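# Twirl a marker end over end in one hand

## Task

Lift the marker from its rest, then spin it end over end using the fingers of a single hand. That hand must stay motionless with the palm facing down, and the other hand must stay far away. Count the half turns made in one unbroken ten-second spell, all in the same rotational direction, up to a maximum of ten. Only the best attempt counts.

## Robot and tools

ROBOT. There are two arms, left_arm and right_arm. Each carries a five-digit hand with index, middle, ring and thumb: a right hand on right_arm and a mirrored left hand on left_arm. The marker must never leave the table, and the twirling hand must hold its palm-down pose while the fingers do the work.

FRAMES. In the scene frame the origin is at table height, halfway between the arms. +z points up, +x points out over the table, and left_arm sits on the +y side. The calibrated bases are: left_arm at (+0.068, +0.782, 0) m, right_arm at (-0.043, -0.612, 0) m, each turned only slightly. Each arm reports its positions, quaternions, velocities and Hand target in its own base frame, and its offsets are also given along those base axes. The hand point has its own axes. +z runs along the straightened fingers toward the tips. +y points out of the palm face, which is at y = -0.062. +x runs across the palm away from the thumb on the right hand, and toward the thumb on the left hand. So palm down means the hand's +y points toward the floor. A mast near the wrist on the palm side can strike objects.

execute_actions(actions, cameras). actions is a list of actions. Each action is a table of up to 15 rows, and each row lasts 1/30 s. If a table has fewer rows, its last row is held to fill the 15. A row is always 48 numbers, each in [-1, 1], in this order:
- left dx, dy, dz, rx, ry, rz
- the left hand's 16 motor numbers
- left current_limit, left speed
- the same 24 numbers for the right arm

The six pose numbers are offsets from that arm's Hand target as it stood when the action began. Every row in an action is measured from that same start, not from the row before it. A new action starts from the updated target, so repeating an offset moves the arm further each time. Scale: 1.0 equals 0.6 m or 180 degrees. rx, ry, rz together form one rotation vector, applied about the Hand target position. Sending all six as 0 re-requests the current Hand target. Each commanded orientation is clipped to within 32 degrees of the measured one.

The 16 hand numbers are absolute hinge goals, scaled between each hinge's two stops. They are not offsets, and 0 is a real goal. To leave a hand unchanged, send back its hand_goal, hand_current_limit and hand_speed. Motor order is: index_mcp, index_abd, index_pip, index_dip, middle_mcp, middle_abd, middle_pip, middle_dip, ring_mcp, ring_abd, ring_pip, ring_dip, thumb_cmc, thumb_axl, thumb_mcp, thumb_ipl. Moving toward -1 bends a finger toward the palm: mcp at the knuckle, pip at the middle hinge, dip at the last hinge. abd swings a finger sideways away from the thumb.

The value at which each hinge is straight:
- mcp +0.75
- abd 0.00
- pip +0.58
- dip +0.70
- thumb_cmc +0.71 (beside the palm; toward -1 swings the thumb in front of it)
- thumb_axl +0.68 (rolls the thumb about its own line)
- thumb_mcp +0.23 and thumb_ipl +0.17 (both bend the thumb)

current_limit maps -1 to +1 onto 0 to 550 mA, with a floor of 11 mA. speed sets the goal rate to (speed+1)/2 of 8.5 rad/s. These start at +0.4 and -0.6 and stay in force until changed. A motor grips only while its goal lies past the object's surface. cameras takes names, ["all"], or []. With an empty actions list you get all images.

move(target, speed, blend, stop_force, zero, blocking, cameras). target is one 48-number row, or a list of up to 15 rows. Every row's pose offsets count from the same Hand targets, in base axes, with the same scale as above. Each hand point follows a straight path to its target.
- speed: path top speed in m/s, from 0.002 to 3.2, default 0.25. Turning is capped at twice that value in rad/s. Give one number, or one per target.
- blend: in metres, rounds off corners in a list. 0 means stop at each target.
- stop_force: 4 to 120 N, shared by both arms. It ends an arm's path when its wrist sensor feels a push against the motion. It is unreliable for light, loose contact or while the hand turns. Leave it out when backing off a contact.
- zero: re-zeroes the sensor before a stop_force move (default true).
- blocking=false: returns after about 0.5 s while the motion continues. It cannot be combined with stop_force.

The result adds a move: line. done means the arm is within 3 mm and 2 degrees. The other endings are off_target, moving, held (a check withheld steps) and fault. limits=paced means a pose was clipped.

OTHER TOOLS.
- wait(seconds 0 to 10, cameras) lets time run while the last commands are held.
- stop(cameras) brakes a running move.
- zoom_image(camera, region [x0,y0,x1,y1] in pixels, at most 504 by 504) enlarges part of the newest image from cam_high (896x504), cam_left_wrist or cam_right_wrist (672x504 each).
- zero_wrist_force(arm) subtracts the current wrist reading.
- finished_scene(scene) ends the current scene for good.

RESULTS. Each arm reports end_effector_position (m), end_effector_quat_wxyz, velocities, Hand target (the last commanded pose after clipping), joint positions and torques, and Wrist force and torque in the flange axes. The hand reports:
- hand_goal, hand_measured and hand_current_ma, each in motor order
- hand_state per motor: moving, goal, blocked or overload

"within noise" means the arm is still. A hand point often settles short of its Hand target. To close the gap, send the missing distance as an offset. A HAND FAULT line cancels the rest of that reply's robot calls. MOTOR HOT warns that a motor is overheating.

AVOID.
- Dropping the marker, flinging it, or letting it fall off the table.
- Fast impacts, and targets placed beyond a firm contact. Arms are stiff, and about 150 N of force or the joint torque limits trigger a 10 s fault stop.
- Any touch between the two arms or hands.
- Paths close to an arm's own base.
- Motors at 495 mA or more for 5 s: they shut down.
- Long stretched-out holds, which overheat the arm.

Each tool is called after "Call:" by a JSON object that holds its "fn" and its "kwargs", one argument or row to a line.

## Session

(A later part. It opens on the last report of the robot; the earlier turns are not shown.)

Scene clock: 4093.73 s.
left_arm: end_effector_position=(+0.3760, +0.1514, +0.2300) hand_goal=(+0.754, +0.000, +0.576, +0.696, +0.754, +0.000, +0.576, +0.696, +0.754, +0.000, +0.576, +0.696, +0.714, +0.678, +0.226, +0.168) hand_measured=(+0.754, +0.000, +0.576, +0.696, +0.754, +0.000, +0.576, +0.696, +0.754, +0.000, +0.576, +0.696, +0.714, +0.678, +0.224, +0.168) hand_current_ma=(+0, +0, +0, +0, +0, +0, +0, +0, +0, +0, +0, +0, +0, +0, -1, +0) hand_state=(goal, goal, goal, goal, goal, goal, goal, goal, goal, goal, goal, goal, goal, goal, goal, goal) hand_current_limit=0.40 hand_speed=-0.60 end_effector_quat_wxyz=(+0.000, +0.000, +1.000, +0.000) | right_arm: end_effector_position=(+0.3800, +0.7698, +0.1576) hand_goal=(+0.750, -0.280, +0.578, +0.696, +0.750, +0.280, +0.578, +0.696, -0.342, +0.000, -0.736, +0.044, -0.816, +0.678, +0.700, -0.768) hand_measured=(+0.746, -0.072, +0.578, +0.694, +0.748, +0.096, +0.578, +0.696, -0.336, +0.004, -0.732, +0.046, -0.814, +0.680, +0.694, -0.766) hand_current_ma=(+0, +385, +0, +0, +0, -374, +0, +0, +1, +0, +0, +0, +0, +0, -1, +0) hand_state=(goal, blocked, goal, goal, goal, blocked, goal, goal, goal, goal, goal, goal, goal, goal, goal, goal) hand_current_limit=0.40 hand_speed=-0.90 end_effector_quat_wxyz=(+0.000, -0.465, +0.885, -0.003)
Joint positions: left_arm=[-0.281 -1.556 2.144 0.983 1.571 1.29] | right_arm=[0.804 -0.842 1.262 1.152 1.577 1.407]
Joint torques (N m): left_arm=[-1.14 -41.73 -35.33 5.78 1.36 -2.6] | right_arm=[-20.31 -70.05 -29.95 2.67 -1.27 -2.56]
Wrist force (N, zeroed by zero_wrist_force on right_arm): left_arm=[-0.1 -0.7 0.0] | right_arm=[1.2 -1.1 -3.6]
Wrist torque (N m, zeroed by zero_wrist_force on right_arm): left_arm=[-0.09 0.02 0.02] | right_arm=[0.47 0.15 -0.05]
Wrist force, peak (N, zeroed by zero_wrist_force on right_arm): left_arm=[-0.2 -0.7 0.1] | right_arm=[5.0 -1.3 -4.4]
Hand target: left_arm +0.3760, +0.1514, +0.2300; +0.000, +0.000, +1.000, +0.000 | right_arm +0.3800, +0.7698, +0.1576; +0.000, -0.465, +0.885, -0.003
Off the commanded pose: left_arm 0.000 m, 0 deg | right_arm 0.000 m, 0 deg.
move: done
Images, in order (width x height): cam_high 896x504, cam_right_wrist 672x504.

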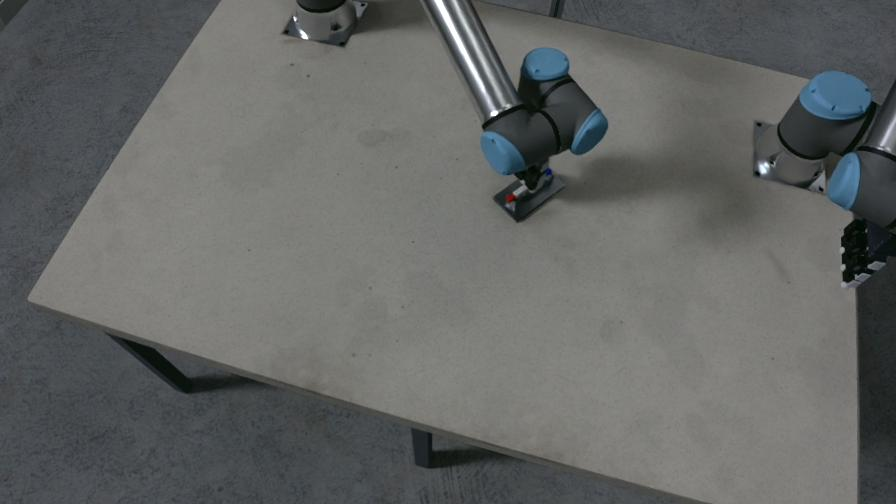

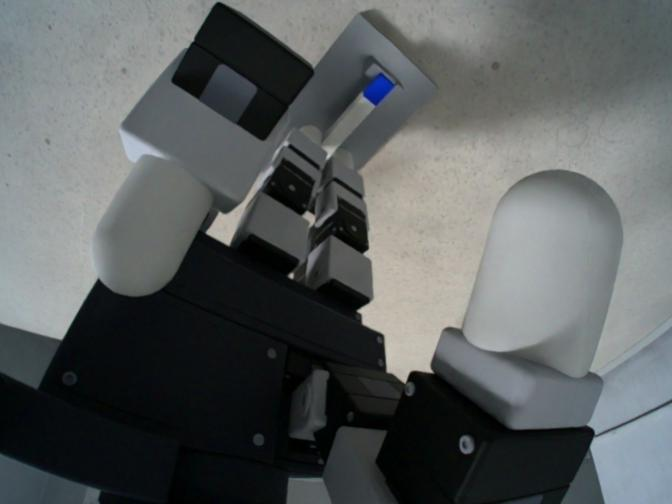

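Call:
{"fn": "move", "kwargs": {
  "target": [0,0,0,0,0,0,0.754,0,0.576,0.696,0.754,0,0.576,0.696,0.754,0,0.576,0.696,0.714,0.678,0.226,0.168,0.4,-0.6,0,0,0,0,0,0,0.75,0.0,0.577,0.696,0.75,0.0,0.577,0.696,-0.342,0,-0.737,0.0435,-0.816,0.677,0.7,-0.769,0.4,-0.97],
  "speed": 0.05,
  "cameras": ["cam_high","cam_right_wrist"]
}}

Call:
{"fn": "zoom_image", "kwargs": {
  "camera": "cam_high",
  "region": [450, 120, 610, 240]
}}

Call:
{"fn": "zoom_image", "kwargs": {
  "camera": "cam_right_wrist",
  "region": [340, 40, 430, 120]
}}

Scene clock: 4104.63 s.
left_arm: end_effector_position=(+0.3760, +0.1514, +0.2300) hand_goal=(+0.754, +0.000, +0.576, +0.696, +0.754, +0.000, +0.576, +0.696, +0.754, +0.000, +0.576, +0.696, +0.714, +0.678, +0.226, +0.168) hand_measured=(+0.754, +0.000, +0.576, +0.696, +0.754, +0.000, +0.576, +0.696, +0.754, +0.000, +0.576, +0.696, +0.714, +0.678, +0.224, +0.168) hand_current_ma=(+0, +0, +0, +0, +0, +0, +0, +0, +0, +0, +0, +0, +0, +0, -1, +0) hand_state=(goal, goal, goal, goal, goal, goal, goal, goal, goal, goal, goal, goal, goal, goal, goal, goal) hand_current_limit=0.40 hand_speed=-0.60 end_effector_quat_wxyz=(+0.000, +0.000, +1.000, +0.000) | right_arm: end_effector_position=(+0.3800, +0.7698, +0.1576) hand_goal=(+0.750, +0.000, +0.578, +0.696, +0.750, +0.000, +0.578, +0.696, -0.342, +0.000, -0.736, +0.044, -0.816, +0.678, +0.700, -0.768) hand_measured=(+0.746, -0.072, +0.578, +0.694, +0.748, +0.092, +0.578, +0.696, -0.336, +0.004, -0.732, +0.046, -0.814, +0.680, +0.694, -0.766) hand_current_ma=(+0, +189, +0, +0, +0, -190, +0, +0, +1, +0, +0, +0, +0, +0, -1, +0) hand_state=(goal, moving, goal, goal, goal, moving, goal, goal, goal, goal, goal, goal, goal, goal, goal, goal) hand_current_limit=0.40 hand_speed=-0.97 end_effector_quat_wxyz=(+0.000, -0.465, +0.885, -0.003)
Joint positions: left_arm=[-0.281 -1.556 2.144 0.983 1.571 1.29] | right_arm=[0.804 -0.842 1.262 1.152 1.577 1.407]
Joint torques (N m): left_arm=[-1.35 -41.14 -35.41 5.87 1.39 -2.62] | right_arm=[-20.65 -63.91 -38.83 7.66 -0.67 -2.39]
Wrist force (N, zeroed by zero_wrist_force on right_arm): left_arm=[-0.1 -0.5 0.0] | right_arm=[0.5 -1.1 -4.1]
Wrist torque (N m, zeroed by zero_wrist_force on right_arm): left_arm=[-0.06 0.03 0.01] | right_arm=[0.49 0.03 -0.10]
Wrist force, peak (N, zeroed by zero_wrist_force on right_arm): left_arm=[-0.4 -0.7 -0.1] | right_arm=[1.4 -1.3 -5.0]
Hand target: left_arm +0.3760, +0.1514, +0.2300; +0.000, +0.000, +1.000, +0.000 | right_arm +0.3800, +0.7698, +0.1576; +0.000, -0.465, +0.885, -0.003
Off the commanded pose: left_arm 0.000 m, 0 deg | right_arm 0.000 m, 0 deg.
move: done
Images, in order (width x height): cam_high 896x504, cam_right_wrist 672x504.

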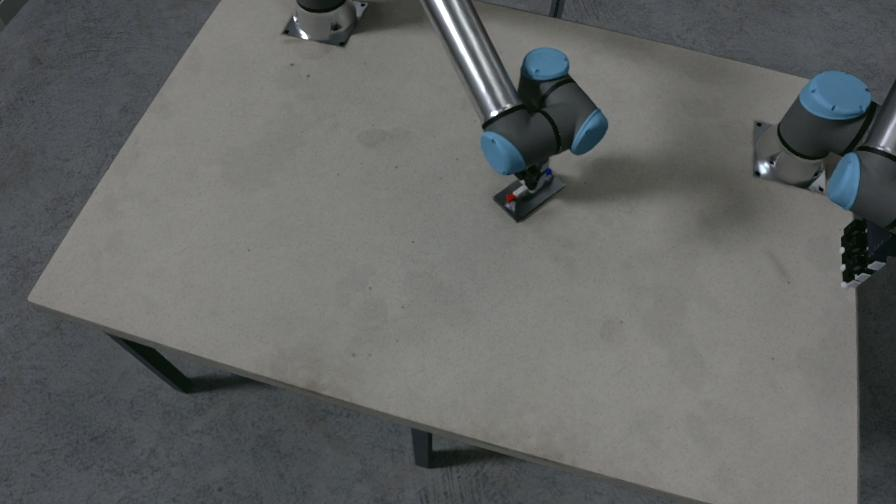

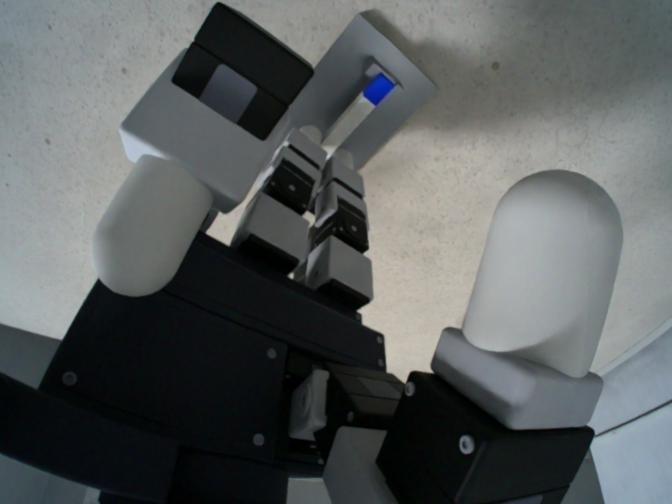

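Scaled by 3.150 from the camera's 896x504 image, which has a finer 1280x720 frame.

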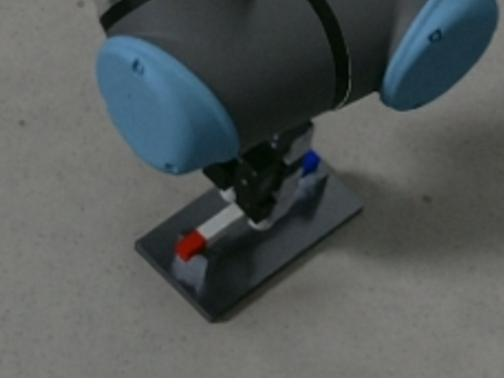

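Scaled by 5.600 from the camera's 672x504 image, which has a finer 960x720 frame.

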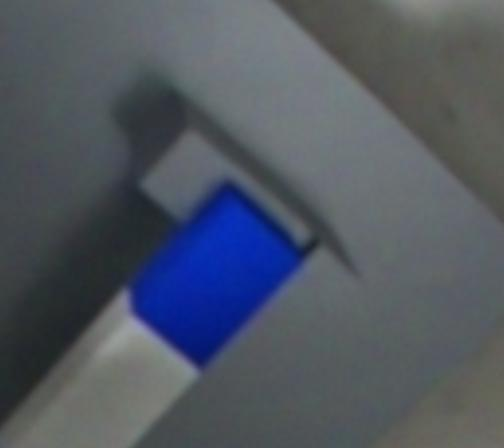

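Call:
{"fn": "wait", "kwargs": {
  "seconds": 2,
  "cameras": ["cam_high","cam_right_wrist"]
}}

Call:
{"fn": "zoom_image", "kwargs": {
  "camera": "cam_high",
  "region": [450, 120, 610, 240]
}}

Call:
{"fn": "zoom_image", "kwargs": {
  "camera": "cam_right_wrist",
  "region": [300, 20, 430, 150]
}}

Scene clock: 4110.50 s.
left_arm: end_effector_position=(+0.3760, +0.1514, +0.2300) hand_goal=(+0.754, +0.000, +0.576, +0.696, +0.754, +0.000, +0.576, +0.696, +0.754, +0.000, +0.576, +0.696, +0.714, +0.678, +0.226, +0.168) hand_measured=(+0.754, +0.000, +0.576, +0.696, +0.754, +0.000, +0.576, +0.696, +0.754, +0.000, +0.576, +0.696, +0.714, +0.678, +0.224, +0.168) hand_current_ma=(+0, +0, +0, +0, +0, +0, +0, +0, +0, +0, +0, +0, +0, +0, -1, +0) hand_state=(goal, goal, goal, goal, goal, goal, goal, goal, goal, goal, goal, goal, goal, goal, goal, goal) hand_current_limit=0.40 hand_speed=-0.60 end_effector_quat_wxyz=(+0.000, +0.000, +1.000, +0.000) | right_arm: end_effector_position=(+0.3800, +0.7698, +0.1576) hand_goal=(+0.750, +0.000, +0.578, +0.696, +0.750, +0.000, +0.578, +0.696, -0.342, +0.000, -0.736, +0.044, -0.816, +0.678, +0.700, -0.768) hand_measured=(+0.746, -0.004, +0.578, +0.694, +0.748, +0.004, +0.578, +0.696, -0.336, +0.004, -0.732, +0.046, -0.814, +0.680, +0.694, -0.766) hand_current_ma=(+0, +0, +0, +0, +0, +0, +0, +0, +1, +0, +0, +0, +0, +0, -1, +0) hand_state=(goal, goal, goal, goal, goal, goal, goal, goal, goal, goal, goal, goal, goal, goal, goal, goal) hand_current_limit=0.40 hand_speed=-0.97 end_effector_quat_wxyz=(+0.000, -0.465, +0.885, -0.003)
Joint positions: left_arm=[-0.281 -1.556 2.144 0.983 1.571 1.29] | right_arm=[0.804 -0.842 1.262 1.152 1.577 1.407]
Joint torques (N m): left_arm=[-0.33 -39.99 -34.84 5.98 1.43 -2.44] | right_arm=[-19.33 -92.43 -27.94 7.64 -0.23 -2.23]
Wrist force (N, zeroed by zero_wrist_force on right_arm): left_arm=[-0.1 -0.3 0.1] | right_arm=[0.0 -1.0 1.5]
Wrist torque (N m, zeroed by zero_wrist_force on right_arm): left_arm=[-0.05 0.03 0.01] | right_arm=[0.09 0.01 -0.13]
Wrist force, peak (N, zeroed by zero_wrist_force on right_arm): left_arm=[-0.2 -0.8 0.0] | right_arm=[-0.3 -1.1 -4.1]
Hand target: left_arm +0.3760, +0.1514, +0.2300; +0.000, +0.000, +1.000, +0.000 | right_arm +0.3800, +0.7698, +0.1576; +0.000, -0.465, +0.885, -0.003
Off the commanded pose: left_arm 0.000 m, 0 deg | right_arm 0.000 m, 0 deg.
wait: 2.00 s; at rest from the start
Images, in order (width x height): cam_high 896x504, cam_right_wrist 672x504.

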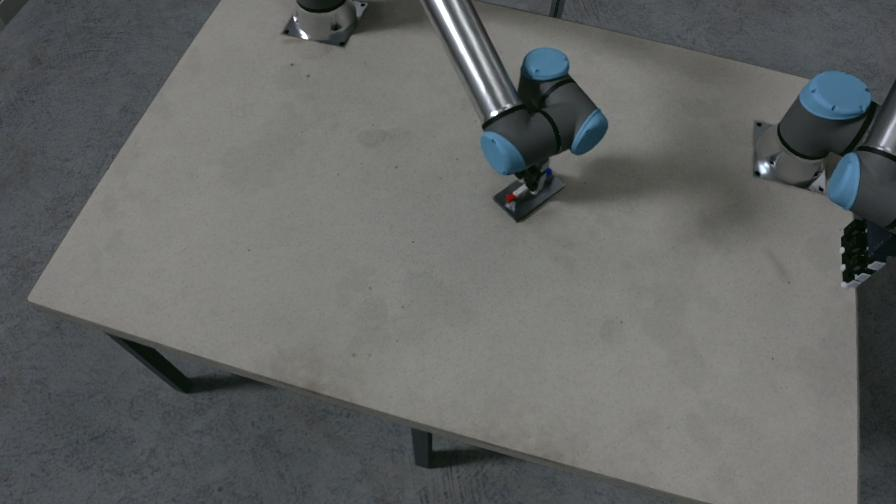

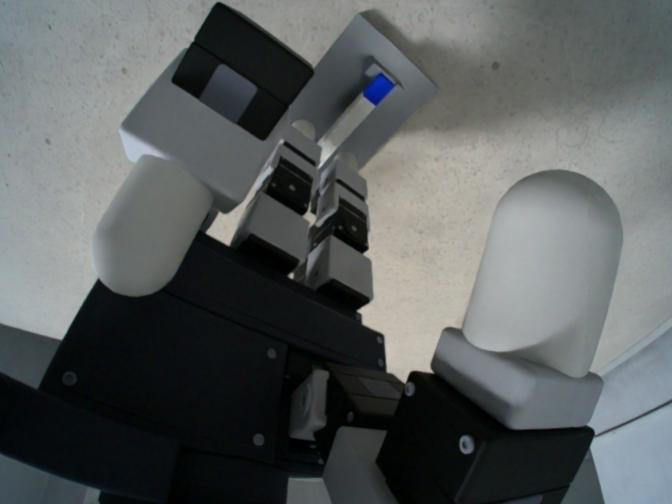

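Scaled by 3.150 from the camera's 896x504 image, which has a finer 1280x720 frame.

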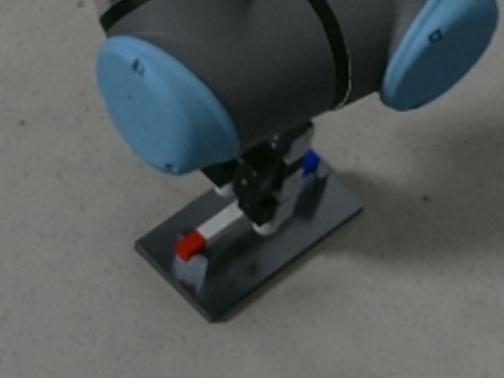

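Scaled by 3.877 from the camera's 672x504 image, which has a finer 960x720 frame.

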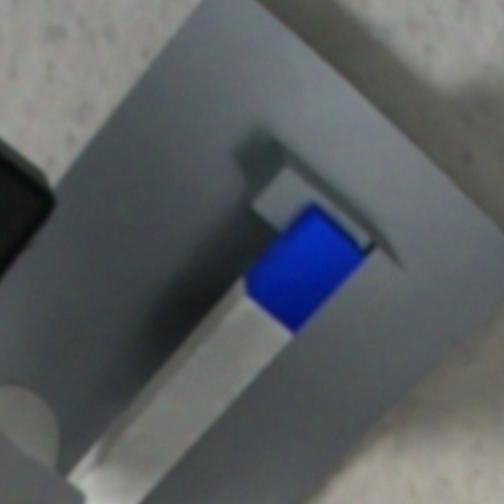

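Call:
{"fn": "move", "kwargs": {
  "target": [
    [0,0,0,0,0,0,0.754,0,0.576,0.696,0.754,0,0.576,0.696,0.754,0,0.576,0.696,0.714,0.678,0.226,0.168,0.4,-0.6,0,0,0.04,0,0,0,0.75,0.0,0.577,0.696,0.75,0.0,0.577,0.696,-0.342,0,-0.737,0.0435,-0.816,0.677,0.7,-0.769,0.4,-0.97],
    [0,0,0,0,0,0,0.754,0,0.576,0.696,0.754,0,0.576,0.696,0.754,0,0.576,0.696,0.714,0.678,0.226,0.168,0.4,-0.6,0,0,0.18,0,0,0,0.75,0.0,0.577,0.696,0.75,0.0,0.577,0.696,-0.342,0,-0.737,0.0435,-0.816,0.677,0.7,-0.769,0.4,-0.97]
  ],
  "speed": [0.03, 0.15],
  "blend": [0.005,0],
  "cameras": ["cam_high","cam_right_wrist"]
}}

Call:
{"fn": "zoom_image", "kwargs": {
  "camera": "cam_high",
  "region": [450, 120, 610, 240]
}}

Call:
{"fn": "zoom_image", "kwargs": {
  "camera": "cam_right_wrist",
  "region": [200, 0, 450, 220]
}}

Scene clock: 4120.57 s.
left_arm: end_effector_position=(+0.3760, +0.1514, +0.2300) hand_goal=(+0.754, +0.000, +0.576, +0.696, +0.754, +0.000, +0.576, +0.696, +0.754, +0.000, +0.576, +0.696, +0.714, +0.678, +0.226, +0.168) hand_measured=(+0.754, +0.000, +0.576, +0.696, +0.754, +0.000, +0.576, +0.696, +0.754, +0.000, +0.576, +0.696, +0.714, +0.678, +0.224, +0.168) hand_current_ma=(+0, +0, +0, +0, +0, +0, +0, +0, +0, +0, +0, +0, +0, +0, -1, +0) hand_state=(goal, goal, goal, goal, goal, goal, goal, goal, goal, goal, goal, goal, goal, goal, goal, goal) hand_current_limit=0.40 hand_speed=-0.60 end_effector_quat_wxyz=(+0.000, +0.000, +1.000, +0.000) | right_arm: end_effector_position=(+0.3800, +0.7698, +0.2656) hand_goal=(+0.750, +0.000, +0.578, +0.696, +0.750, +0.000, +0.578, +0.696, -0.342, +0.000, -0.736, +0.044, -0.816, +0.678, +0.700, -0.768) hand_measured=(+0.746, -0.004, +0.578, +0.694, +0.748, +0.004, +0.578, +0.696, -0.336, +0.004, -0.732, +0.046, -0.814, +0.680, +0.694, -0.766) hand_current_ma=(+0, +0, +0, +0, +0, +0, +0, +0, +1, +0, +0, +0, +0, +0, -1, +0) hand_state=(goal, goal, goal, goal, goal, goal, goal, goal, goal, goal, goal, goal, goal, goal, goal, goal) hand_current_limit=0.40 hand_speed=-0.97 end_effector_quat_wxyz=(+0.000, -0.465, +0.885, -0.003)
Joint positions: left_arm=[-0.281 -1.556 2.144 0.983 1.571 1.29] | right_arm=[0.804 -0.905 1.171 1.306 1.577 1.407]
Joint torques (N m): left_arm=[0.51 -42.04 -35.48 6.06 1.54 -2.65] | right_arm=[-19 -74.08 -40.18 5.32 -2.1 -0.43]
Wrist force (N, zeroed by zero_wrist_force on right_arm): left_arm=[-0.2 -0.4 0.0] | right_arm=[-0.3 -1.5 1.0]
Wrist torque (N m, zeroed by zero_wrist_force on right_arm): left_arm=[-0.06 0.04 0.00] | right_arm=[0.11 0.03 -0.18]
Wrist force, peak (N, zeroed by zero_wrist_force on right_arm): left_arm=[0.2 -0.7 -0.3] | right_arm=[0.1 -1.1 3.0]
Hand target: left_arm +0.3760, +0.1514, +0.2300; +0.000, +0.000, +1.000, +0.000 | right_arm +0.3800, +0.7698, +0.2656; +0.000, -0.465, +0.885, -0.003
Off the commanded pose: left_arm 0.000 m, 0 deg | right_arm 0.000 m, 0 deg.
move: done
Images, in order (width x height): cam_high 896x504, cam_right_wrist 672x504.

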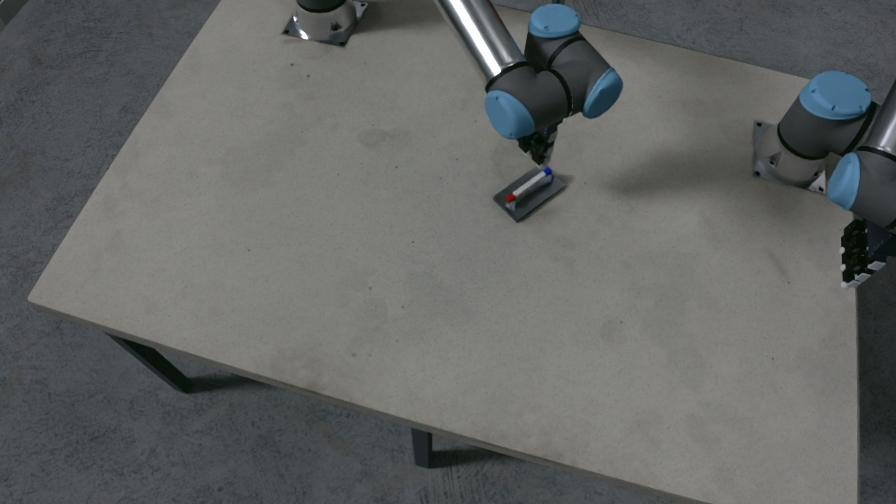

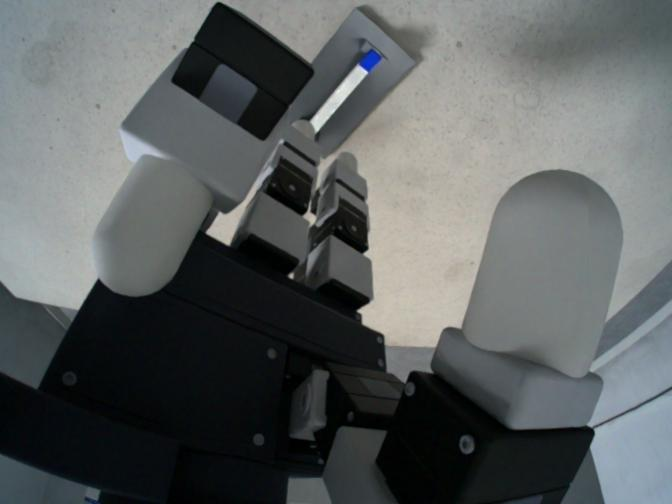

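Scaled by 3.150 from the camera's 896x504 image, which has a finer 1280x720 frame.

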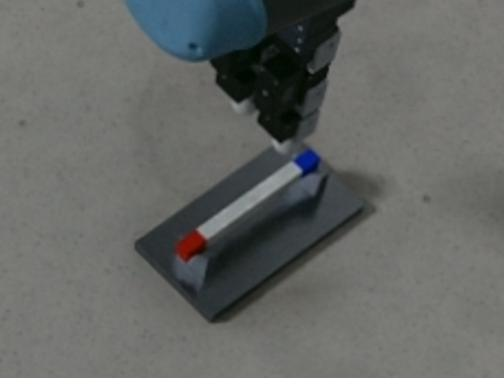

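Scaled by 2.016 from the camera's 672x504 image, which has a finer 960x720 frame.

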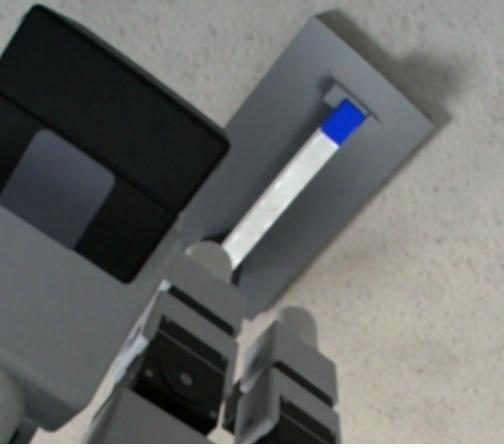

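Call:
{"fn": "move", "kwargs": {
  "target": [
    [0,0,0,0,0,0,0.754,0,0.576,0.696,0.754,0,0.576,0.696,0.754,0,0.576,0.696,0.714,0.678,0.226,0.168,0.4,-0.6,0,-0.1,0.1,0,0,0.25,0.75,0.0,0.577,0.696,0.75,0.0,0.577,0.696,-0.17,0.735,0.285,0.26,-0.816,0.677,0.75,-0.769,0.4,-0.6],
    [0,0,0,0,0,0,0.754,0,0.576,0.696,0.754,0,0.576,0.696,0.754,0,0.576,0.696,0.714,0.678,0.226,0.168,0.4,-0.6,0,-0.15,0.1,0,0,0.5,0.75,0.0,0.577,0.696,0.75,0.0,0.577,0.696,-0.17,0.735,0.285,0.26,-0.816,0.677,0.75,-0.769,0.4,-0.6]
  ],
  "speed": 0.4,
  "blend": [0.03,0]
}}

Call:
{"fn": "move", "kwargs": {
  "target": [0,0,0,0,0,0,0.754,0,0.576,0.696,0.754,0,0.576,0.696,0.754,0,0.576,0.696,0.714,0.678,0.226,0.168,0.4,-0.6,0.05,0.08,-0.1,0.3204,-0.2201,0,0.95,0.0,0.577,0.696,0.95,0.0,0.577,0.656,-0.17,0.735,0.285,0.26,-0.816,0.677,0.75,-0.769,0.4,-0.6],
  "speed": 0.4,
  "cameras": ["cam_high","cam_right_wrist"]
}}

Scene clock: 4162.10 s.
left_arm: end_effector_position=(+0.3760, +0.1514, +0.2300) hand_goal=(+0.754, +0.000, +0.576, +0.696, +0.754, +0.000, +0.576, +0.696, +0.754, +0.000, +0.576, +0.696, +0.714, +0.678, +0.226, +0.168) hand_measured=(+0.754, +0.000, +0.576, +0.696, +0.754, +0.000, +0.576, +0.696, +0.754, +0.000, +0.576, +0.696, +0.714, +0.678, +0.224, +0.168) hand_current_ma=(+0, +0, +0, +0, +0, +0, +0, +0, +0, +0, +0, +0, +0, +0, -1, +0) hand_state=(goal, goal, goal, goal, goal, goal, goal, goal, goal, goal, goal, goal, goal, goal, goal, goal) hand_current_limit=0.40 hand_speed=-0.60 end_effector_quat_wxyz=(+0.000, +0.000, +1.000, +0.000) | right_arm: end_effector_position=(+0.3798, +0.6799, +0.3256) hand_goal=(+0.750, +0.000, +0.578, +0.696, +0.750, +0.000, +0.578, +0.696, -0.170, +0.736, +0.286, +0.260, -0.816, +0.678, +0.750, -0.768) hand_measured=(+0.746, -0.004, +0.578, +0.694, +0.748, +0.004, +0.578, +0.696, -0.164, +0.730, +0.286, +0.258, -0.814, +0.680, +0.740, -0.766) hand_current_ma=(+0, +0, +0, +0, +0, +0, +0, +0, +1, +0, +0, +0, +0, +0, -2, +0) hand_state=(goal, goal, goal, goal, goal, goal, goal, goal, goal, goal, goal, goal, goal, goal, goal, goal) hand_current_limit=0.40 hand_speed=-0.60 end_effector_quat_wxyz=(-0.002, +0.955, -0.297, +0.002)
Joint positions: left_arm=[-0.281 -1.556 2.144 0.983 1.571 1.29] | right_arm=[0.823 -0.868 1 1.434 1.572 -0.145]
Joint torques (N m): left_arm=[0.17 -41.82 -34.86 5.92 1.57 -2.43] | right_arm=[-19.37 -101.36 -33.49 1.49 -1.71 -2.2]
Wrist force (N, zeroed by zero_wrist_force on right_arm): left_arm=[0.1 -0.7 -0.1] | right_arm=[-0.5 -1.4 1.4]
Wrist torque (N m, zeroed by zero_wrist_force on right_arm): left_arm=[-0.09 -0.01 0.04] | right_arm=[0.04 0.09 -0.25]
Wrist force, peak (N, zeroed by zero_wrist_force on right_arm): left_arm=[-0.1 -0.8 0.0] | right_arm=[-0.3 -1.9 1.6]
Hand target: left_arm +0.3760, +0.1514, +0.2300; +0.000, +0.000, +1.000, +0.000 | right_arm +0.3800, +0.6798, +0.3256; -0.002, +0.955, -0.297, +0.002
Off the commanded pose: left_arm 0.000 m, 0 deg | right_arm 0.000 m, 0 deg.
move: done

Scene clock: 4164.20 s.
left_arm: end_effector_position=(+0.3760, +0.1514, +0.2300) hand_goal=(+0.754, +0.000, +0.576, +0.696, +0.754, +0.000, +0.576, +0.696, +0.754, +0.000, +0.576, +0.696, +0.714, +0.678, +0.226, +0.168) hand_measured=(+0.754, +0.000, +0.576, +0.696, +0.754, +0.000, +0.576, +0.696, +0.754, +0.000, +0.576, +0.696, +0.714, +0.678, +0.224, +0.168) hand_current_ma=(+0, +0, +0, +0, +0, +0, +0, +0, +0, +0, +0, +0, +0, +0, -1, +0) hand_state=(goal, goal, goal, goal, goal, goal, goal, goal, goal, goal, goal, goal, goal, goal, goal, goal) hand_current_limit=0.40 hand_speed=-0.60 end_effector_quat_wxyz=(+0.000, +0.000, +1.000, +0.000) | right_arm: end_effector_position=(+0.4101, +0.7278, +0.2657) hand_goal=(+0.950, +0.000, +0.578, +0.696, +0.950, +0.000, +0.578, +0.656, -0.170, +0.736, +0.286, +0.260, -0.816, +0.678, +0.750, -0.768) hand_measured=(+0.940, -0.004, +0.578, +0.694, +0.940, +0.004, +0.578, +0.658, -0.168, +0.730, +0.286, +0.258, -0.814, +0.680, +0.742, -0.766) hand_current_ma=(-2, +0, +0, +0, -2, +0, +0, +0, +0, +0, +0, +0, +0, +0, -2, +0) hand_state=(goal, goal, goal, goal, goal, goal, goal, goal, goal, goal, goal, goal, goal, goal, goal, goal) hand_current_limit=0.40 hand_speed=-0.60 end_effector_quat_wxyz=(-0.550, +0.781, -0.243, +0.171)
Joint positions: left_arm=[-0.281 -1.556 2.144 0.983 1.571 1.29] | right_arm=[0.772 -1.361 1.791 -0.08 1.388 -0.066]
Joint torques (N m): left_arm=[-0.13 -41.4 -35.43 6.11 1.48 -2.84] | right_arm=[16.2 -44.02 -33.12 -4.68 2.99 -2.11]
Wrist force (N, zeroed by zero_wrist_force on right_arm): left_arm=[0.0 -0.5 -0.1] | right_arm=[0.1 0.4 -0.1]
Wrist torque (N m, zeroed by zero_wrist_force on right_arm): left_arm=[-0.05 0.00 0.02] | right_arm=[0.04 -0.01 0.05]
Wrist force, peak (N, zeroed by zero_wrist_force on right_arm): left_arm=[0.2 -0.7 -0.3] | right_arm=[-0.3 -2.0 1.6]
Hand target: left_arm +0.3760, +0.1514, +0.2300; +0.000, +0.000, +1.000, +0.000 | right_arm +0.4100, +0.7278, +0.2656; -0.550, +0.781, -0.243, +0.171
Off the commanded pose: left_arm 0.000 m, 0 deg | right_arm 0.000 m, 0 deg.
move: done
Images, in order (width x height): cam_high 896x504, cam_right_wrist 672x504.

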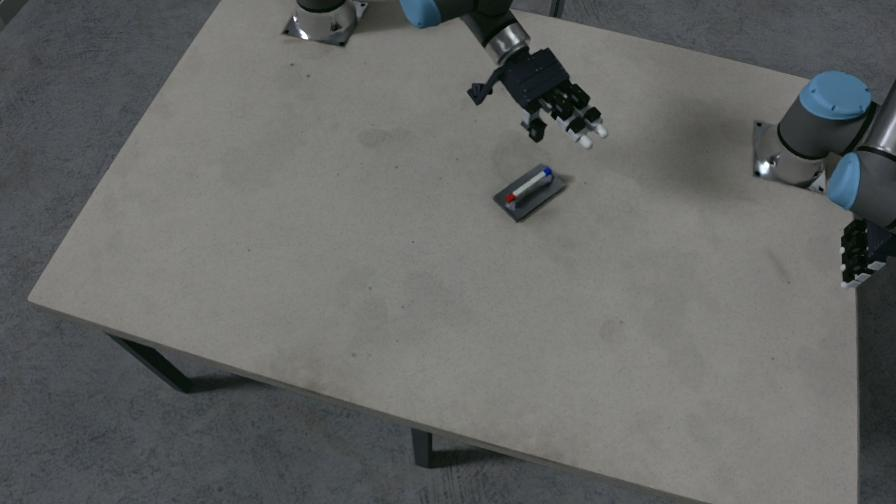

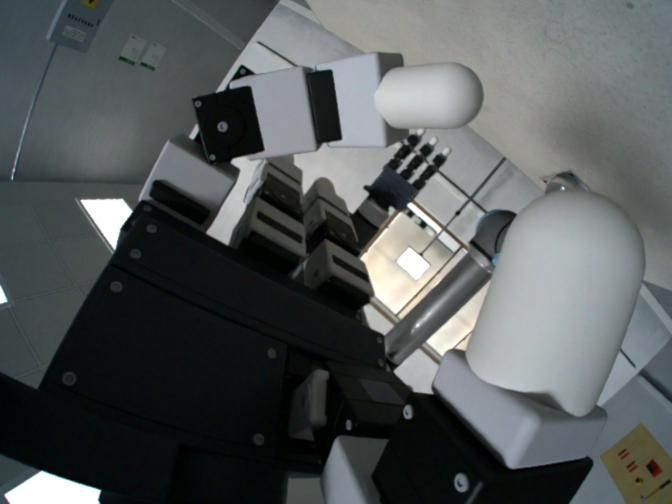

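Call:
{"fn": "move", "kwargs": {
  "target": [
    [0,0,0,0,0,0,0.754,0,0.576,0.696,0.754,0,0.576,0.696,0.754,0,0.576,0.696,0.714,0.678,0.226,0.168,0.4,-0.6,0.0892,0.1013,-0.15,0,0,0,0.95,0.0,0.577,0.696,0.95,0.0,0.577,0.656,-0.17,0.735,0.285,0.26,-0.816,0.677,0.75,-0.769,0.4,-0.6],
    [0,0,0,0,0,0,0.754,0,0.576,0.696,0.754,0,0.576,0.696,0.754,0,0.576,0.696,0.714,0.678,0.226,0.168,0.4,-0.6,0.0892,0.1013,-0.31,0,0,0,0.95,0.0,0.577,0.696,0.95,0.0,0.577,0.656,-0.17,0.735,0.285,0.26,-0.816,0.677,0.75,-0.769,0.4,-0.6]
  ],
  "speed": 0.2,
  "blend": [0.02,0],
  "cameras": ["cam_high","cam_right_wrist"]
}}

Call:
{"fn": "zoom_image", "kwargs": {
  "camera": "cam_high",
  "region": [450, 120, 610, 240]
}}

Scene clock: 4192.73 s.
left_arm: end_effector_position=(+0.3760, +0.1514, +0.2300) hand_goal=(+0.754, +0.000, +0.576, +0.696, +0.754, +0.000, +0.576, +0.696, +0.754, +0.000, +0.576, +0.696, +0.714, +0.678, +0.226, +0.168) hand_measured=(+0.754, +0.000, +0.576, +0.696, +0.754, +0.000, +0.576, +0.696, +0.754, +0.000, +0.576, +0.696, +0.714, +0.678, +0.224, +0.168) hand_current_ma=(+0, +0, +0, +0, +0, +0, +0, +0, +0, +0, +0, +0, +0, +0, -1, +0) hand_state=(goal, goal, goal, goal, goal, goal, goal, goal, goal, goal, goal, goal, goal, goal, goal, goal) hand_current_limit=0.40 hand_speed=-0.60 end_effector_quat_wxyz=(+0.000, +0.000, +1.000, +0.000) | right_arm: end_effector_position=(+0.4635, +0.7886, +0.0797) hand_goal=(+0.950, +0.000, +0.578, +0.696, +0.950, +0.000, +0.578, +0.656, -0.170, +0.736, +0.286, +0.260, -0.816, +0.678, +0.750, -0.768) hand_measured=(+0.940, -0.004, +0.578, +0.694, +0.940, +0.004, +0.578, +0.658, -0.170, +0.730, +0.286, +0.258, -0.814, +0.680, +0.744, -0.766) hand_current_ma=(-2, +0, +0, +0, -2, +0, +0, +0, +0, +0, +0, +0, +0, +0, -1, +0) hand_state=(goal, goal, goal, goal, goal, goal, goal, goal, goal, goal, goal, goal, goal, goal, goal, goal) hand_current_limit=0.40 hand_speed=-0.60 end_effector_quat_wxyz=(-0.549, +0.781, -0.243, +0.171)
Joint positions: left_arm=[-0.281 -1.556 2.144 0.983 1.571 1.29] | right_arm=[0.781 -1.078 1.771 -0.343 1.397 -0.063]
Joint torques (N m): left_arm=[-0.74 -43.29 -35.52 5.85 1.15 -2.39] | right_arm=[8.9 -52.24 -31.74 -2.46 0.41 2.8]
Wrist force (N, zeroed by zero_wrist_force on right_arm): left_arm=[-0.1 -0.5 0.0] | right_arm=[0.1 0.1 0.0]
Wrist torque (N m, zeroed by zero_wrist_force on right_arm): left_arm=[-0.07 0.02 0.01] | right_arm=[0.03 -0.01 0.00]
Wrist force, peak (N, zeroed by zero_wrist_force on right_arm): left_arm=[-0.3 -0.7 -0.2] | right_arm=[0.2 -1.3 -2.3]
Hand target: left_arm +0.3760, +0.1514, +0.2300; +0.000, +0.000, +1.000, +0.000 | right_arm +0.4635, +0.7886, +0.0796; -0.550, +0.781, -0.243, +0.171
Off the commanded pose: left_arm 0.000 m, 0 deg | right_arm 0.000 m, 0 deg.
move: done
Images, in order (width x height): cam_high 896x504, cam_right_wrist 672x504.

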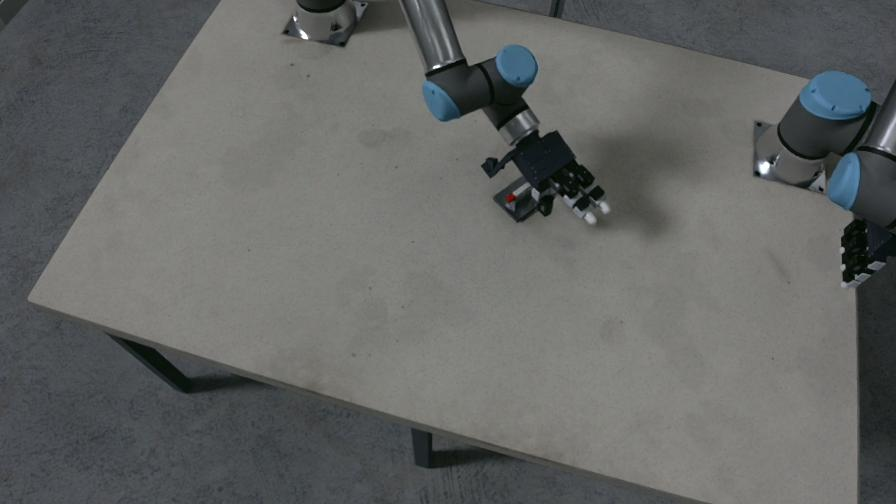

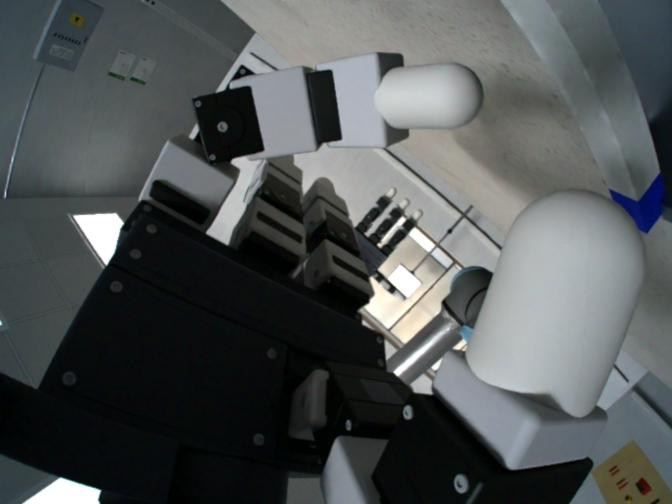

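Scaled by 3.150 from the camera's 896x504 image, which has a finer 1280x720 frame.

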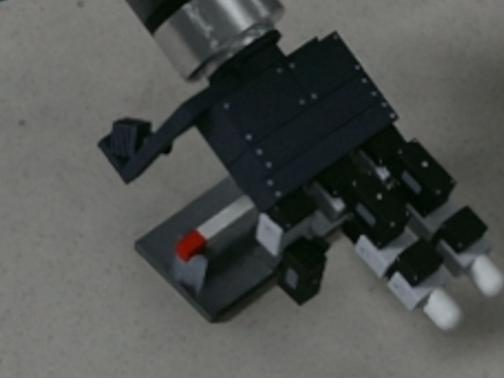

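Call:
{"fn": "move", "kwargs": {
  "target": [0,0,0,0,0,0,0.754,0,0.576,0.696,0.754,0,0.576,0.696,0.754,0,0.576,0.696,0.714,0.678,0.226,0.168,0.4,-0.6,0,0,-0.0663,0,0,0,0.95,0.0,0.577,0.696,0.95,0.0,0.577,0.656,-0.17,0.735,0.285,0.26,-0.816,0.677,0.75,-0.769,0.4,-0.6],
  "speed": 0.06,
  "cameras": ["cam_high","cam_right_wrist"]
}}

Call:
{"fn": "zoom_image", "kwargs": {
  "camera": "cam_high",
  "region": [450, 120, 610, 240]
}}

Scene clock: 4205.20 s.
left_arm: end_effector_position=(+0.3760, +0.1514, +0.2300) hand_goal=(+0.754, +0.000, +0.576, +0.696, +0.754, +0.000, +0.576, +0.696, +0.754, +0.000, +0.576, +0.696, +0.714, +0.678, +0.226, +0.168) hand_measured=(+0.754, +0.000, +0.576, +0.696, +0.754, +0.000, +0.576, +0.696, +0.754, +0.000, +0.576, +0.696, +0.714, +0.678, +0.224, +0.168) hand_current_ma=(+0, +0, +0, +0, +0, +0, +0, +0, +0, +0, +0, +0, +0, +0, -1, +0) hand_state=(goal, goal, goal, goal, goal, goal, goal, goal, goal, goal, goal, goal, goal, goal, goal, goal) hand_current_limit=0.40 hand_speed=-0.60 end_effector_quat_wxyz=(+0.000, +0.000, +1.000, +0.000) | right_arm: end_effector_position=(+0.4634, +0.7886, +0.0397) hand_goal=(+0.950, +0.000, +0.578, +0.696, +0.950, +0.000, +0.578, +0.656, -0.170, +0.736, +0.286, +0.260, -0.816, +0.678, +0.750, -0.768) hand_measured=(+0.940, -0.004, +0.578, +0.694, +0.940, +0.004, +0.578, +0.658, -0.170, +0.730, +0.286, +0.258, -0.814, +0.680, +0.744, -0.766) hand_current_ma=(-2, +0, +0, +0, -2, +0, +0, +0, +0, +0, +0, +0, +0, +0, -1, +0) hand_state=(goal, goal, goal, goal, goal, goal, goal, goal, goal, goal, goal, goal, goal, goal, goal, goal) hand_current_limit=0.40 hand_speed=-0.60 end_effector_quat_wxyz=(-0.549, +0.781, -0.243, +0.171) end_effector_velocity=(+0.001, -0.001, +0.001) end_effector_angular_velocity=(-0.002, +0.001, -0.001)
Joint positions: left_arm=[-0.281 -1.556 2.144 0.983 1.571 1.29] | right_arm=[0.781 -1.034 1.789 -0.405 1.397 -0.063]
Joint velocities: left_arm=[within noise] | right_arm=[-0.001 -0.002 -0.001 0.005 0 0]
Joint torques (N m): left_arm=[0.32 -41.37 -36.22 5.91 1.73 -2.61] | right_arm=[-11.06 -83.14 -38.04 3.33 -2.62 1.88]
Wrist force (N, zeroed by zero_wrist_force on right_arm): left_arm=[0.0 -0.5 0.0] | right_arm=[0.3 -0.1 -0.2]
Wrist torque (N m, zeroed by zero_wrist_force on right_arm): left_arm=[-0.06 0.01 0.02] | right_arm=[0.04 -0.02 -0.01]
Wrist force, peak (N, zeroed by zero_wrist_force on right_arm): left_arm=[-0.2 -0.7 -0.1] | right_arm=[0.2 1.0 0.4]
Hand target: left_arm +0.3760, +0.1514, +0.2300; +0.000, +0.000, +1.000, +0.000 | right_arm +0.4635, +0.7886, +0.0398; -0.550, +0.781, -0.243, +0.171
Off the commanded pose: left_arm 0.000 m, 0 deg | right_arm 0.000 m, 0 deg.
move: done
Images, in order (width x height): cam_high 896x504, cam_right_wrist 672x504.

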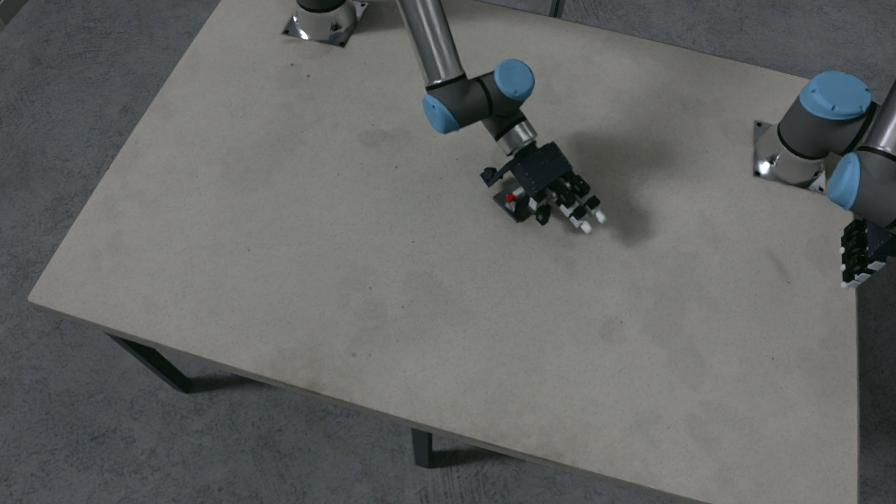

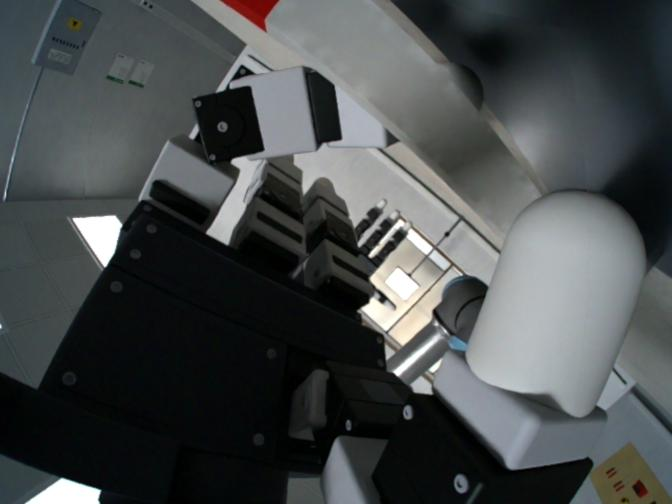

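Scaled by 3.150 from the camera's 896x504 image, which has a finer 1280x720 frame.

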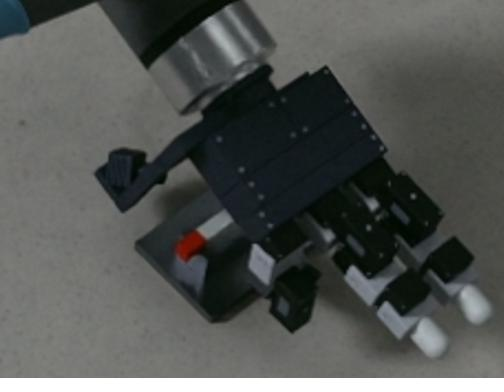

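Call:
{"fn": "move", "kwargs": {
  "target": [0,0,0,0,0,0,0.754,0,0.576,0.696,0.754,0,0.576,0.696,0.754,0,0.576,0.696,0.714,0.678,0.226,0.168,0.4,-0.6,0,0,0,0,0,0,0.95,0.0,0.577,0.696,0.95,0.0,0.577,0.656,-0.40,0.735,0.24,0.22,-0.816,0.677,0.56,-0.769,0.4,-0.95],
  "speed": 0.06
}}

Call:
{"fn": "wait", "kwargs": {
  "seconds": 0.5,
  "cameras": ["cam_right_wrist"]
}}

Scene clock: 4215.67 s.
left_arm: end_effector_position=(+0.3760, +0.1514, +0.2300) hand_goal=(+0.754, +0.000, +0.576, +0.696, +0.754, +0.000, +0.576, +0.696, +0.754, +0.000, +0.576, +0.696, +0.714, +0.678, +0.226, +0.168) hand_measured=(+0.754, +0.000, +0.576, +0.696, +0.754, +0.000, +0.576, +0.696, +0.754, +0.000, +0.576, +0.696, +0.714, +0.678, +0.224, +0.168) hand_current_ma=(+0, +0, +0, +0, +0, +0, +0, +0, +0, +0, +0, +0, +0, +0, -1, +0) hand_state=(goal, goal, goal, goal, goal, goal, goal, goal, goal, goal, goal, goal, goal, goal, goal, goal) hand_current_limit=0.40 hand_speed=-0.60 end_effector_quat_wxyz=(+0.000, +0.000, +1.000, +0.000) | right_arm: end_effector_position=(+0.4635, +0.7886, +0.0398) hand_goal=(+0.950, +0.000, +0.578, +0.696, +0.950, +0.000, +0.578, +0.656, -0.400, +0.736, +0.240, +0.220, -0.816, +0.678, +0.560, -0.768) hand_measured=(+0.940, -0.004, +0.578, +0.694, +0.940, +0.004, +0.578, +0.658, -0.306, +0.726, +0.262, +0.224, -0.812, +0.680, +0.594, -0.766) hand_current_ma=(-2, +0, +0, +0, -2, +0, +0, +0, +146, -1, +7, +0, +0, +0, +28, +0) hand_state=(goal, goal, goal, goal, goal, goal, goal, goal, blocked, goal, blocked, goal, goal, goal, blocked, goal) hand_current_limit=0.40 hand_speed=-0.95 end_effector_quat_wxyz=(-0.550, +0.781, -0.243, +0.171)
Joint positions: left_arm=[-0.281 -1.556 2.144 0.983 1.571 1.29] | right_arm=[0.781 -1.034 1.789 -0.405 1.397 -0.063]
Joint torques (N m): left_arm=[-1.52 -41.54 -35.51 6.06 1.66 -2.73] | right_arm=[-17.32 -83.04 -35.61 3.43 -1.05 1.99]
Wrist force (N, zeroed by zero_wrist_force on right_arm): left_arm=[-0.2 -0.5 0.1] | right_arm=[0.8 -1.2 0.9]
Wrist torque (N m, zeroed by zero_wrist_force on right_arm): left_arm=[-0.08 0.04 0.00] | right_arm=[0.02 -0.07 -0.04]
Wrist force, peak (N, zeroed by zero_wrist_force on right_arm): left_arm=[0.2 -0.8 0.1] | right_arm=[0.7 -0.2 1.8]
Hand target: left_arm +0.3760, +0.1514, +0.2300; +0.000, +0.000, +1.000, +0.000 | right_arm +0.4635, +0.7886, +0.0398; -0.550, +0.781, -0.243, +0.171
Off the commanded pose: left_arm 0.000 m, 0 deg | right_arm 0.000 m, 0 deg.
move: done

Scene clock: 4216.17 s.
left_arm: end_effector_position=(+0.3760, +0.1514, +0.2300) hand_goal=(+0.754, +0.000, +0.576, +0.696, +0.754, +0.000, +0.576, +0.696, +0.754, +0.000, +0.576, +0.696, +0.714, +0.678, +0.226, +0.168) hand_measured=(+0.754, +0.000, +0.576, +0.696, +0.754, +0.000, +0.576, +0.696, +0.754, +0.000, +0.576, +0.696, +0.714, +0.678, +0.224, +0.168) hand_current_ma=(+0, +0, +0, +0, +0, +0, +0, +0, +0, +0, +0, +0, +0, +0, -1, +0) hand_state=(goal, goal, goal, goal, goal, goal, goal, goal, goal, goal, goal, goal, goal, goal, goal, goal) hand_current_limit=0.40 hand_speed=-0.60 end_effector_quat_wxyz=(+0.000, +0.000, +1.000, +0.000) | right_arm: end_effector_position=(+0.4635, +0.7886, +0.0398) hand_goal=(+0.950, +0.000, +0.578, +0.696, +0.950, +0.000, +0.578, +0.656, -0.400, +0.736, +0.240, +0.220, -0.816, +0.678, +0.560, -0.768) hand_measured=(+0.940, -0.004, +0.578, +0.694, +0.940, +0.004, +0.578, +0.658, -0.306, +0.726, +0.262, +0.224, -0.812, +0.680, +0.594, -0.766) hand_current_ma=(-2, +0, +0, +0, -2, +0, +0, +0, +145, -1, +7, +0, +0, +0, +28, +0) hand_state=(goal, goal, goal, goal, goal, goal, goal, goal, blocked, goal, blocked, goal, goal, goal, blocked, goal) hand_current_limit=0.40 hand_speed=-0.95 end_effector_quat_wxyz=(-0.550, +0.781, -0.243, +0.171)
Joint positions: left_arm=[-0.281 -1.556 2.144 0.983 1.571 1.29] | right_arm=[0.781 -1.034 1.789 -0.405 1.397 -0.063]
Joint torques (N m): left_arm=[-2.18 -41.13 -35.22 5.95 1.48 -2.61] | right_arm=[-18.21 -81.99 -34.73 3.36 -0.73 2.1]
Wrist force (N, zeroed by zero_wrist_force on right_arm): left_arm=[0.1 -0.6 -0.1] | right_arm=[0.9 -1.0 1.3]
Wrist torque (N m, zeroed by zero_wrist_force on right_arm): left_arm=[-0.07 0.00 0.03] | right_arm=[0.00 -0.10 -0.03]
Wrist force, peak (N, zeroed by zero_wrist_force on right_arm): left_arm=[-0.3 -0.6 0.0] | right_arm=[0.6 -1.2 1.4]
Hand target: left_arm +0.3760, +0.1514, +0.2300; +0.000, +0.000, +1.000, +0.000 | right_arm +0.4635, +0.7886, +0.0398; -0.550, +0.781, -0.243, +0.171
Off the commanded pose: left_arm 0.000 m, 0 deg | right_arm 0.000 m, 0 deg.
wait: 0.50 s; at rest by 0.17 s
Images, in order (width x height): cam_right_wrist 672x504.

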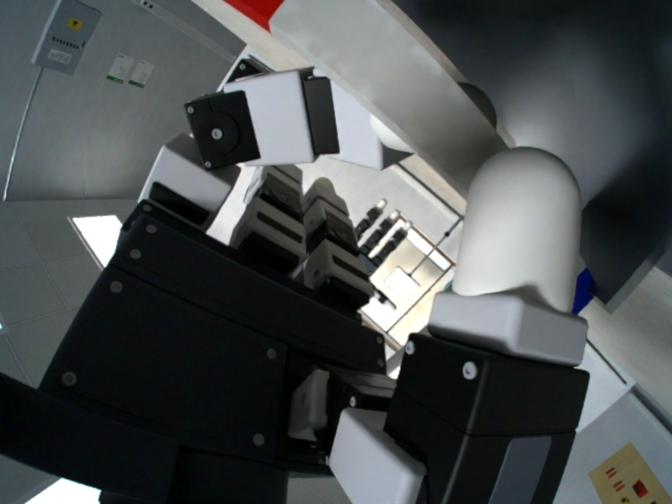

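Call:
{"fn": "move", "kwargs": {
  "target": [0,0,0,0,0,0,0.754,0,0.576,0.696,0.754,0,0.576,0.696,0.754,0,0.576,0.696,0.714,0.678,0.226,0.168,0.4,-0.6,0,0,0,0,0,0,0.95,0.0,0.577,0.696,0.95,0.0,0.577,0.656,-0.46,0.74,0.20,0.20,-0.816,0.677,0.55,-0.769,0.4,-0.95],
  "speed": 0.06
}}

Call:
{"fn": "wait", "kwargs": {
  "seconds": 0.3,
  "cameras": ["cam_right_wrist"]
}}

Scene clock: 4225.17 s.
left_arm: end_effector_position=(+0.3760, +0.1514, +0.2300) hand_goal=(+0.754, +0.000, +0.576, +0.696, +0.754, +0.000, +0.576, +0.696, +0.754, +0.000, +0.576, +0.696, +0.714, +0.678, +0.226, +0.168) hand_measured=(+0.754, +0.000, +0.576, +0.696, +0.754, +0.000, +0.576, +0.696, +0.754, +0.000, +0.576, +0.696, +0.714, +0.678, +0.224, +0.168) hand_current_ma=(+0, +0, +0, +0, +0, +0, +0, +0, +0, +0, +0, +0, +0, +0, -1, +0) hand_state=(goal, goal, goal, goal, goal, goal, goal, goal, goal, goal, goal, goal, goal, goal, goal, goal) hand_current_limit=0.40 hand_speed=-0.60 end_effector_quat_wxyz=(+0.000, +0.000, +1.000, +0.000) | right_arm: end_effector_position=(+0.4635, +0.7886, +0.0398) hand_goal=(+0.950, +0.000, +0.578, +0.696, +0.950, +0.000, +0.578, +0.656, -0.460, +0.740, +0.200, +0.200, -0.816, +0.678, +0.550, -0.768) hand_measured=(+0.940, -0.004, +0.578, +0.694, +0.940, +0.004, +0.578, +0.658, -0.310, +0.726, +0.262, +0.224, -0.812, +0.680, +0.592, -0.766) hand_current_ma=(-2, +0, +0, +0, -2, +0, +0, +0, +364, -3, +55, +8, +0, +0, +45, +0) hand_state=(goal, goal, goal, goal, goal, goal, goal, goal, blocked, goal, blocked, blocked, goal, goal, blocked, goal) hand_current_limit=0.40 hand_speed=-0.95 end_effector_quat_wxyz=(-0.550, +0.781, -0.243, +0.171)
Joint positions: left_arm=[-0.281 -1.556 2.144 0.983 1.571 1.29] | right_arm=[0.781 -1.034 1.789 -0.405 1.397 -0.063]
Joint torques (N m): left_arm=[-0.63 -41.58 -35.05 5.95 1.79 -2.49] | right_arm=[-16.33 -73.06 -25.53 3.41 0.71 2.08]
Wrist force (N, zeroed by zero_wrist_force on right_arm): left_arm=[-0.2 -0.6 -0.1] | right_arm=[0.9 -1.5 2.3]
Wrist torque (N m, zeroed by zero_wrist_force on right_arm): left_arm=[-0.06 0.03 0.01] | right_arm=[0.01 -0.10 -0.05]
Wrist force, peak (N, zeroed by zero_wrist_force on right_arm): left_arm=[-0.1 -0.8 -0.3] | right_arm=[0.9 -1.5 2.3]
Hand target: left_arm +0.3760, +0.1514, +0.2300; +0.000, +0.000, +1.000, +0.000 | right_arm +0.4635, +0.7886, +0.0398; -0.550, +0.781, -0.243, +0.171
Off the commanded pose: left_arm 0.000 m, 0 deg | right_arm 0.000 m, 0 deg.
move: done

Scene clock: 4225.47 s.
left_arm: end_effector_position=(+0.3760, +0.1514, +0.2300) hand_goal=(+0.754, +0.000, +0.576, +0.696, +0.754, +0.000, +0.576, +0.696, +0.754, +0.000, +0.576, +0.696, +0.714, +0.678, +0.226, +0.168) hand_measured=(+0.754, +0.000, +0.576, +0.696, +0.754, +0.000, +0.576, +0.696, +0.754, +0.000, +0.576, +0.696, +0.714, +0.678, +0.224, +0.168) hand_current_ma=(+0, +0, +0, +0, +0, +0, +0, +0, +0, +0, +0, +0, +0, +0, -1, +0) hand_state=(goal, goal, goal, goal, goal, goal, goal, goal, goal, goal, goal, goal, goal, goal, goal, goal) hand_current_limit=0.40 hand_speed=-0.60 end_effector_quat_wxyz=(+0.000, +0.000, +1.000, +0.000) | right_arm: end_effector_position=(+0.4635, +0.7886, +0.0398) hand_goal=(+0.950, +0.000, +0.578, +0.696, +0.950, +0.000, +0.578, +0.656, -0.460, +0.740, +0.200, +0.200, -0.816, +0.678, +0.550, -0.768) hand_measured=(+0.940, -0.004, +0.578, +0.694, +0.940, +0.004, +0.578, +0.658, -0.310, +0.726, +0.262, +0.224, -0.812, +0.680, +0.592, -0.766) hand_current_ma=(-2, +0, +0, +0, -2, +0, +0, +0, +364, -3, +55, +8, +0, +0, +45, +0) hand_state=(goal, goal, goal, goal, goal, goal, goal, goal, blocked, goal, blocked, blocked, goal, goal, blocked, goal) hand_current_limit=0.40 hand_speed=-0.95 end_effector_quat_wxyz=(-0.550, +0.781, -0.243, +0.171)
Joint positions: left_arm=[-0.281 -1.556 2.144 0.983 1.571 1.29] | right_arm=[0.781 -1.034 1.789 -0.405 1.397 -0.063]
Joint torques (N m): left_arm=[-0.11 -42.02 -35.91 6.21 1.56 -2.5] | right_arm=[-17.73 -73.32 -25.32 3.4 0.73 2.28]
Wrist force (N, zeroed by zero_wrist_force on right_arm): left_arm=[-0.2 -0.6 -0.1] | right_arm=[0.8 -1.6 2.3]
Wrist torque (N m, zeroed by zero_wrist_force on right_arm): left_arm=[-0.07 0.03 0.01] | right_arm=[0.01 -0.10 -0.06]
Wrist force, peak (N, zeroed by zero_wrist_force on right_arm): left_arm=[-0.4 -0.5 0.0] | right_arm=[0.9 -1.6 2.6]
Hand target: left_arm +0.3760, +0.1514, +0.2300; +0.000, +0.000, +1.000, +0.000 | right_arm +0.4635, +0.7886, +0.0398; -0.550, +0.781, -0.243, +0.171
Off the commanded pose: left_arm 0.000 m, 0 deg | right_arm 0.000 m, 0 deg.
wait: 0.30 s; at rest by 0.17 s
Images, in order (width x height): cam_right_wrist 672x504.

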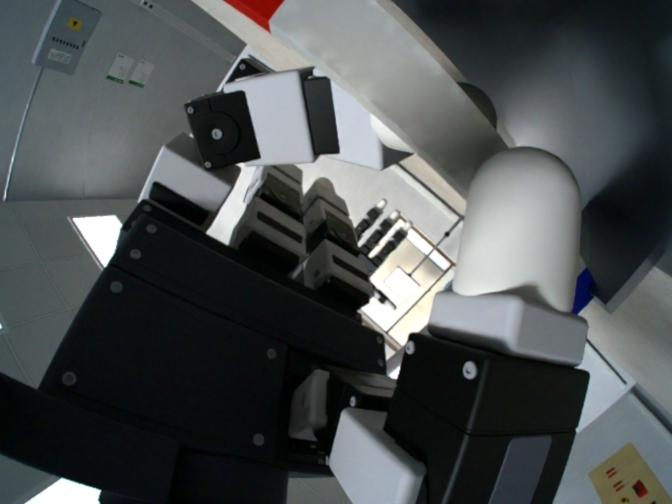

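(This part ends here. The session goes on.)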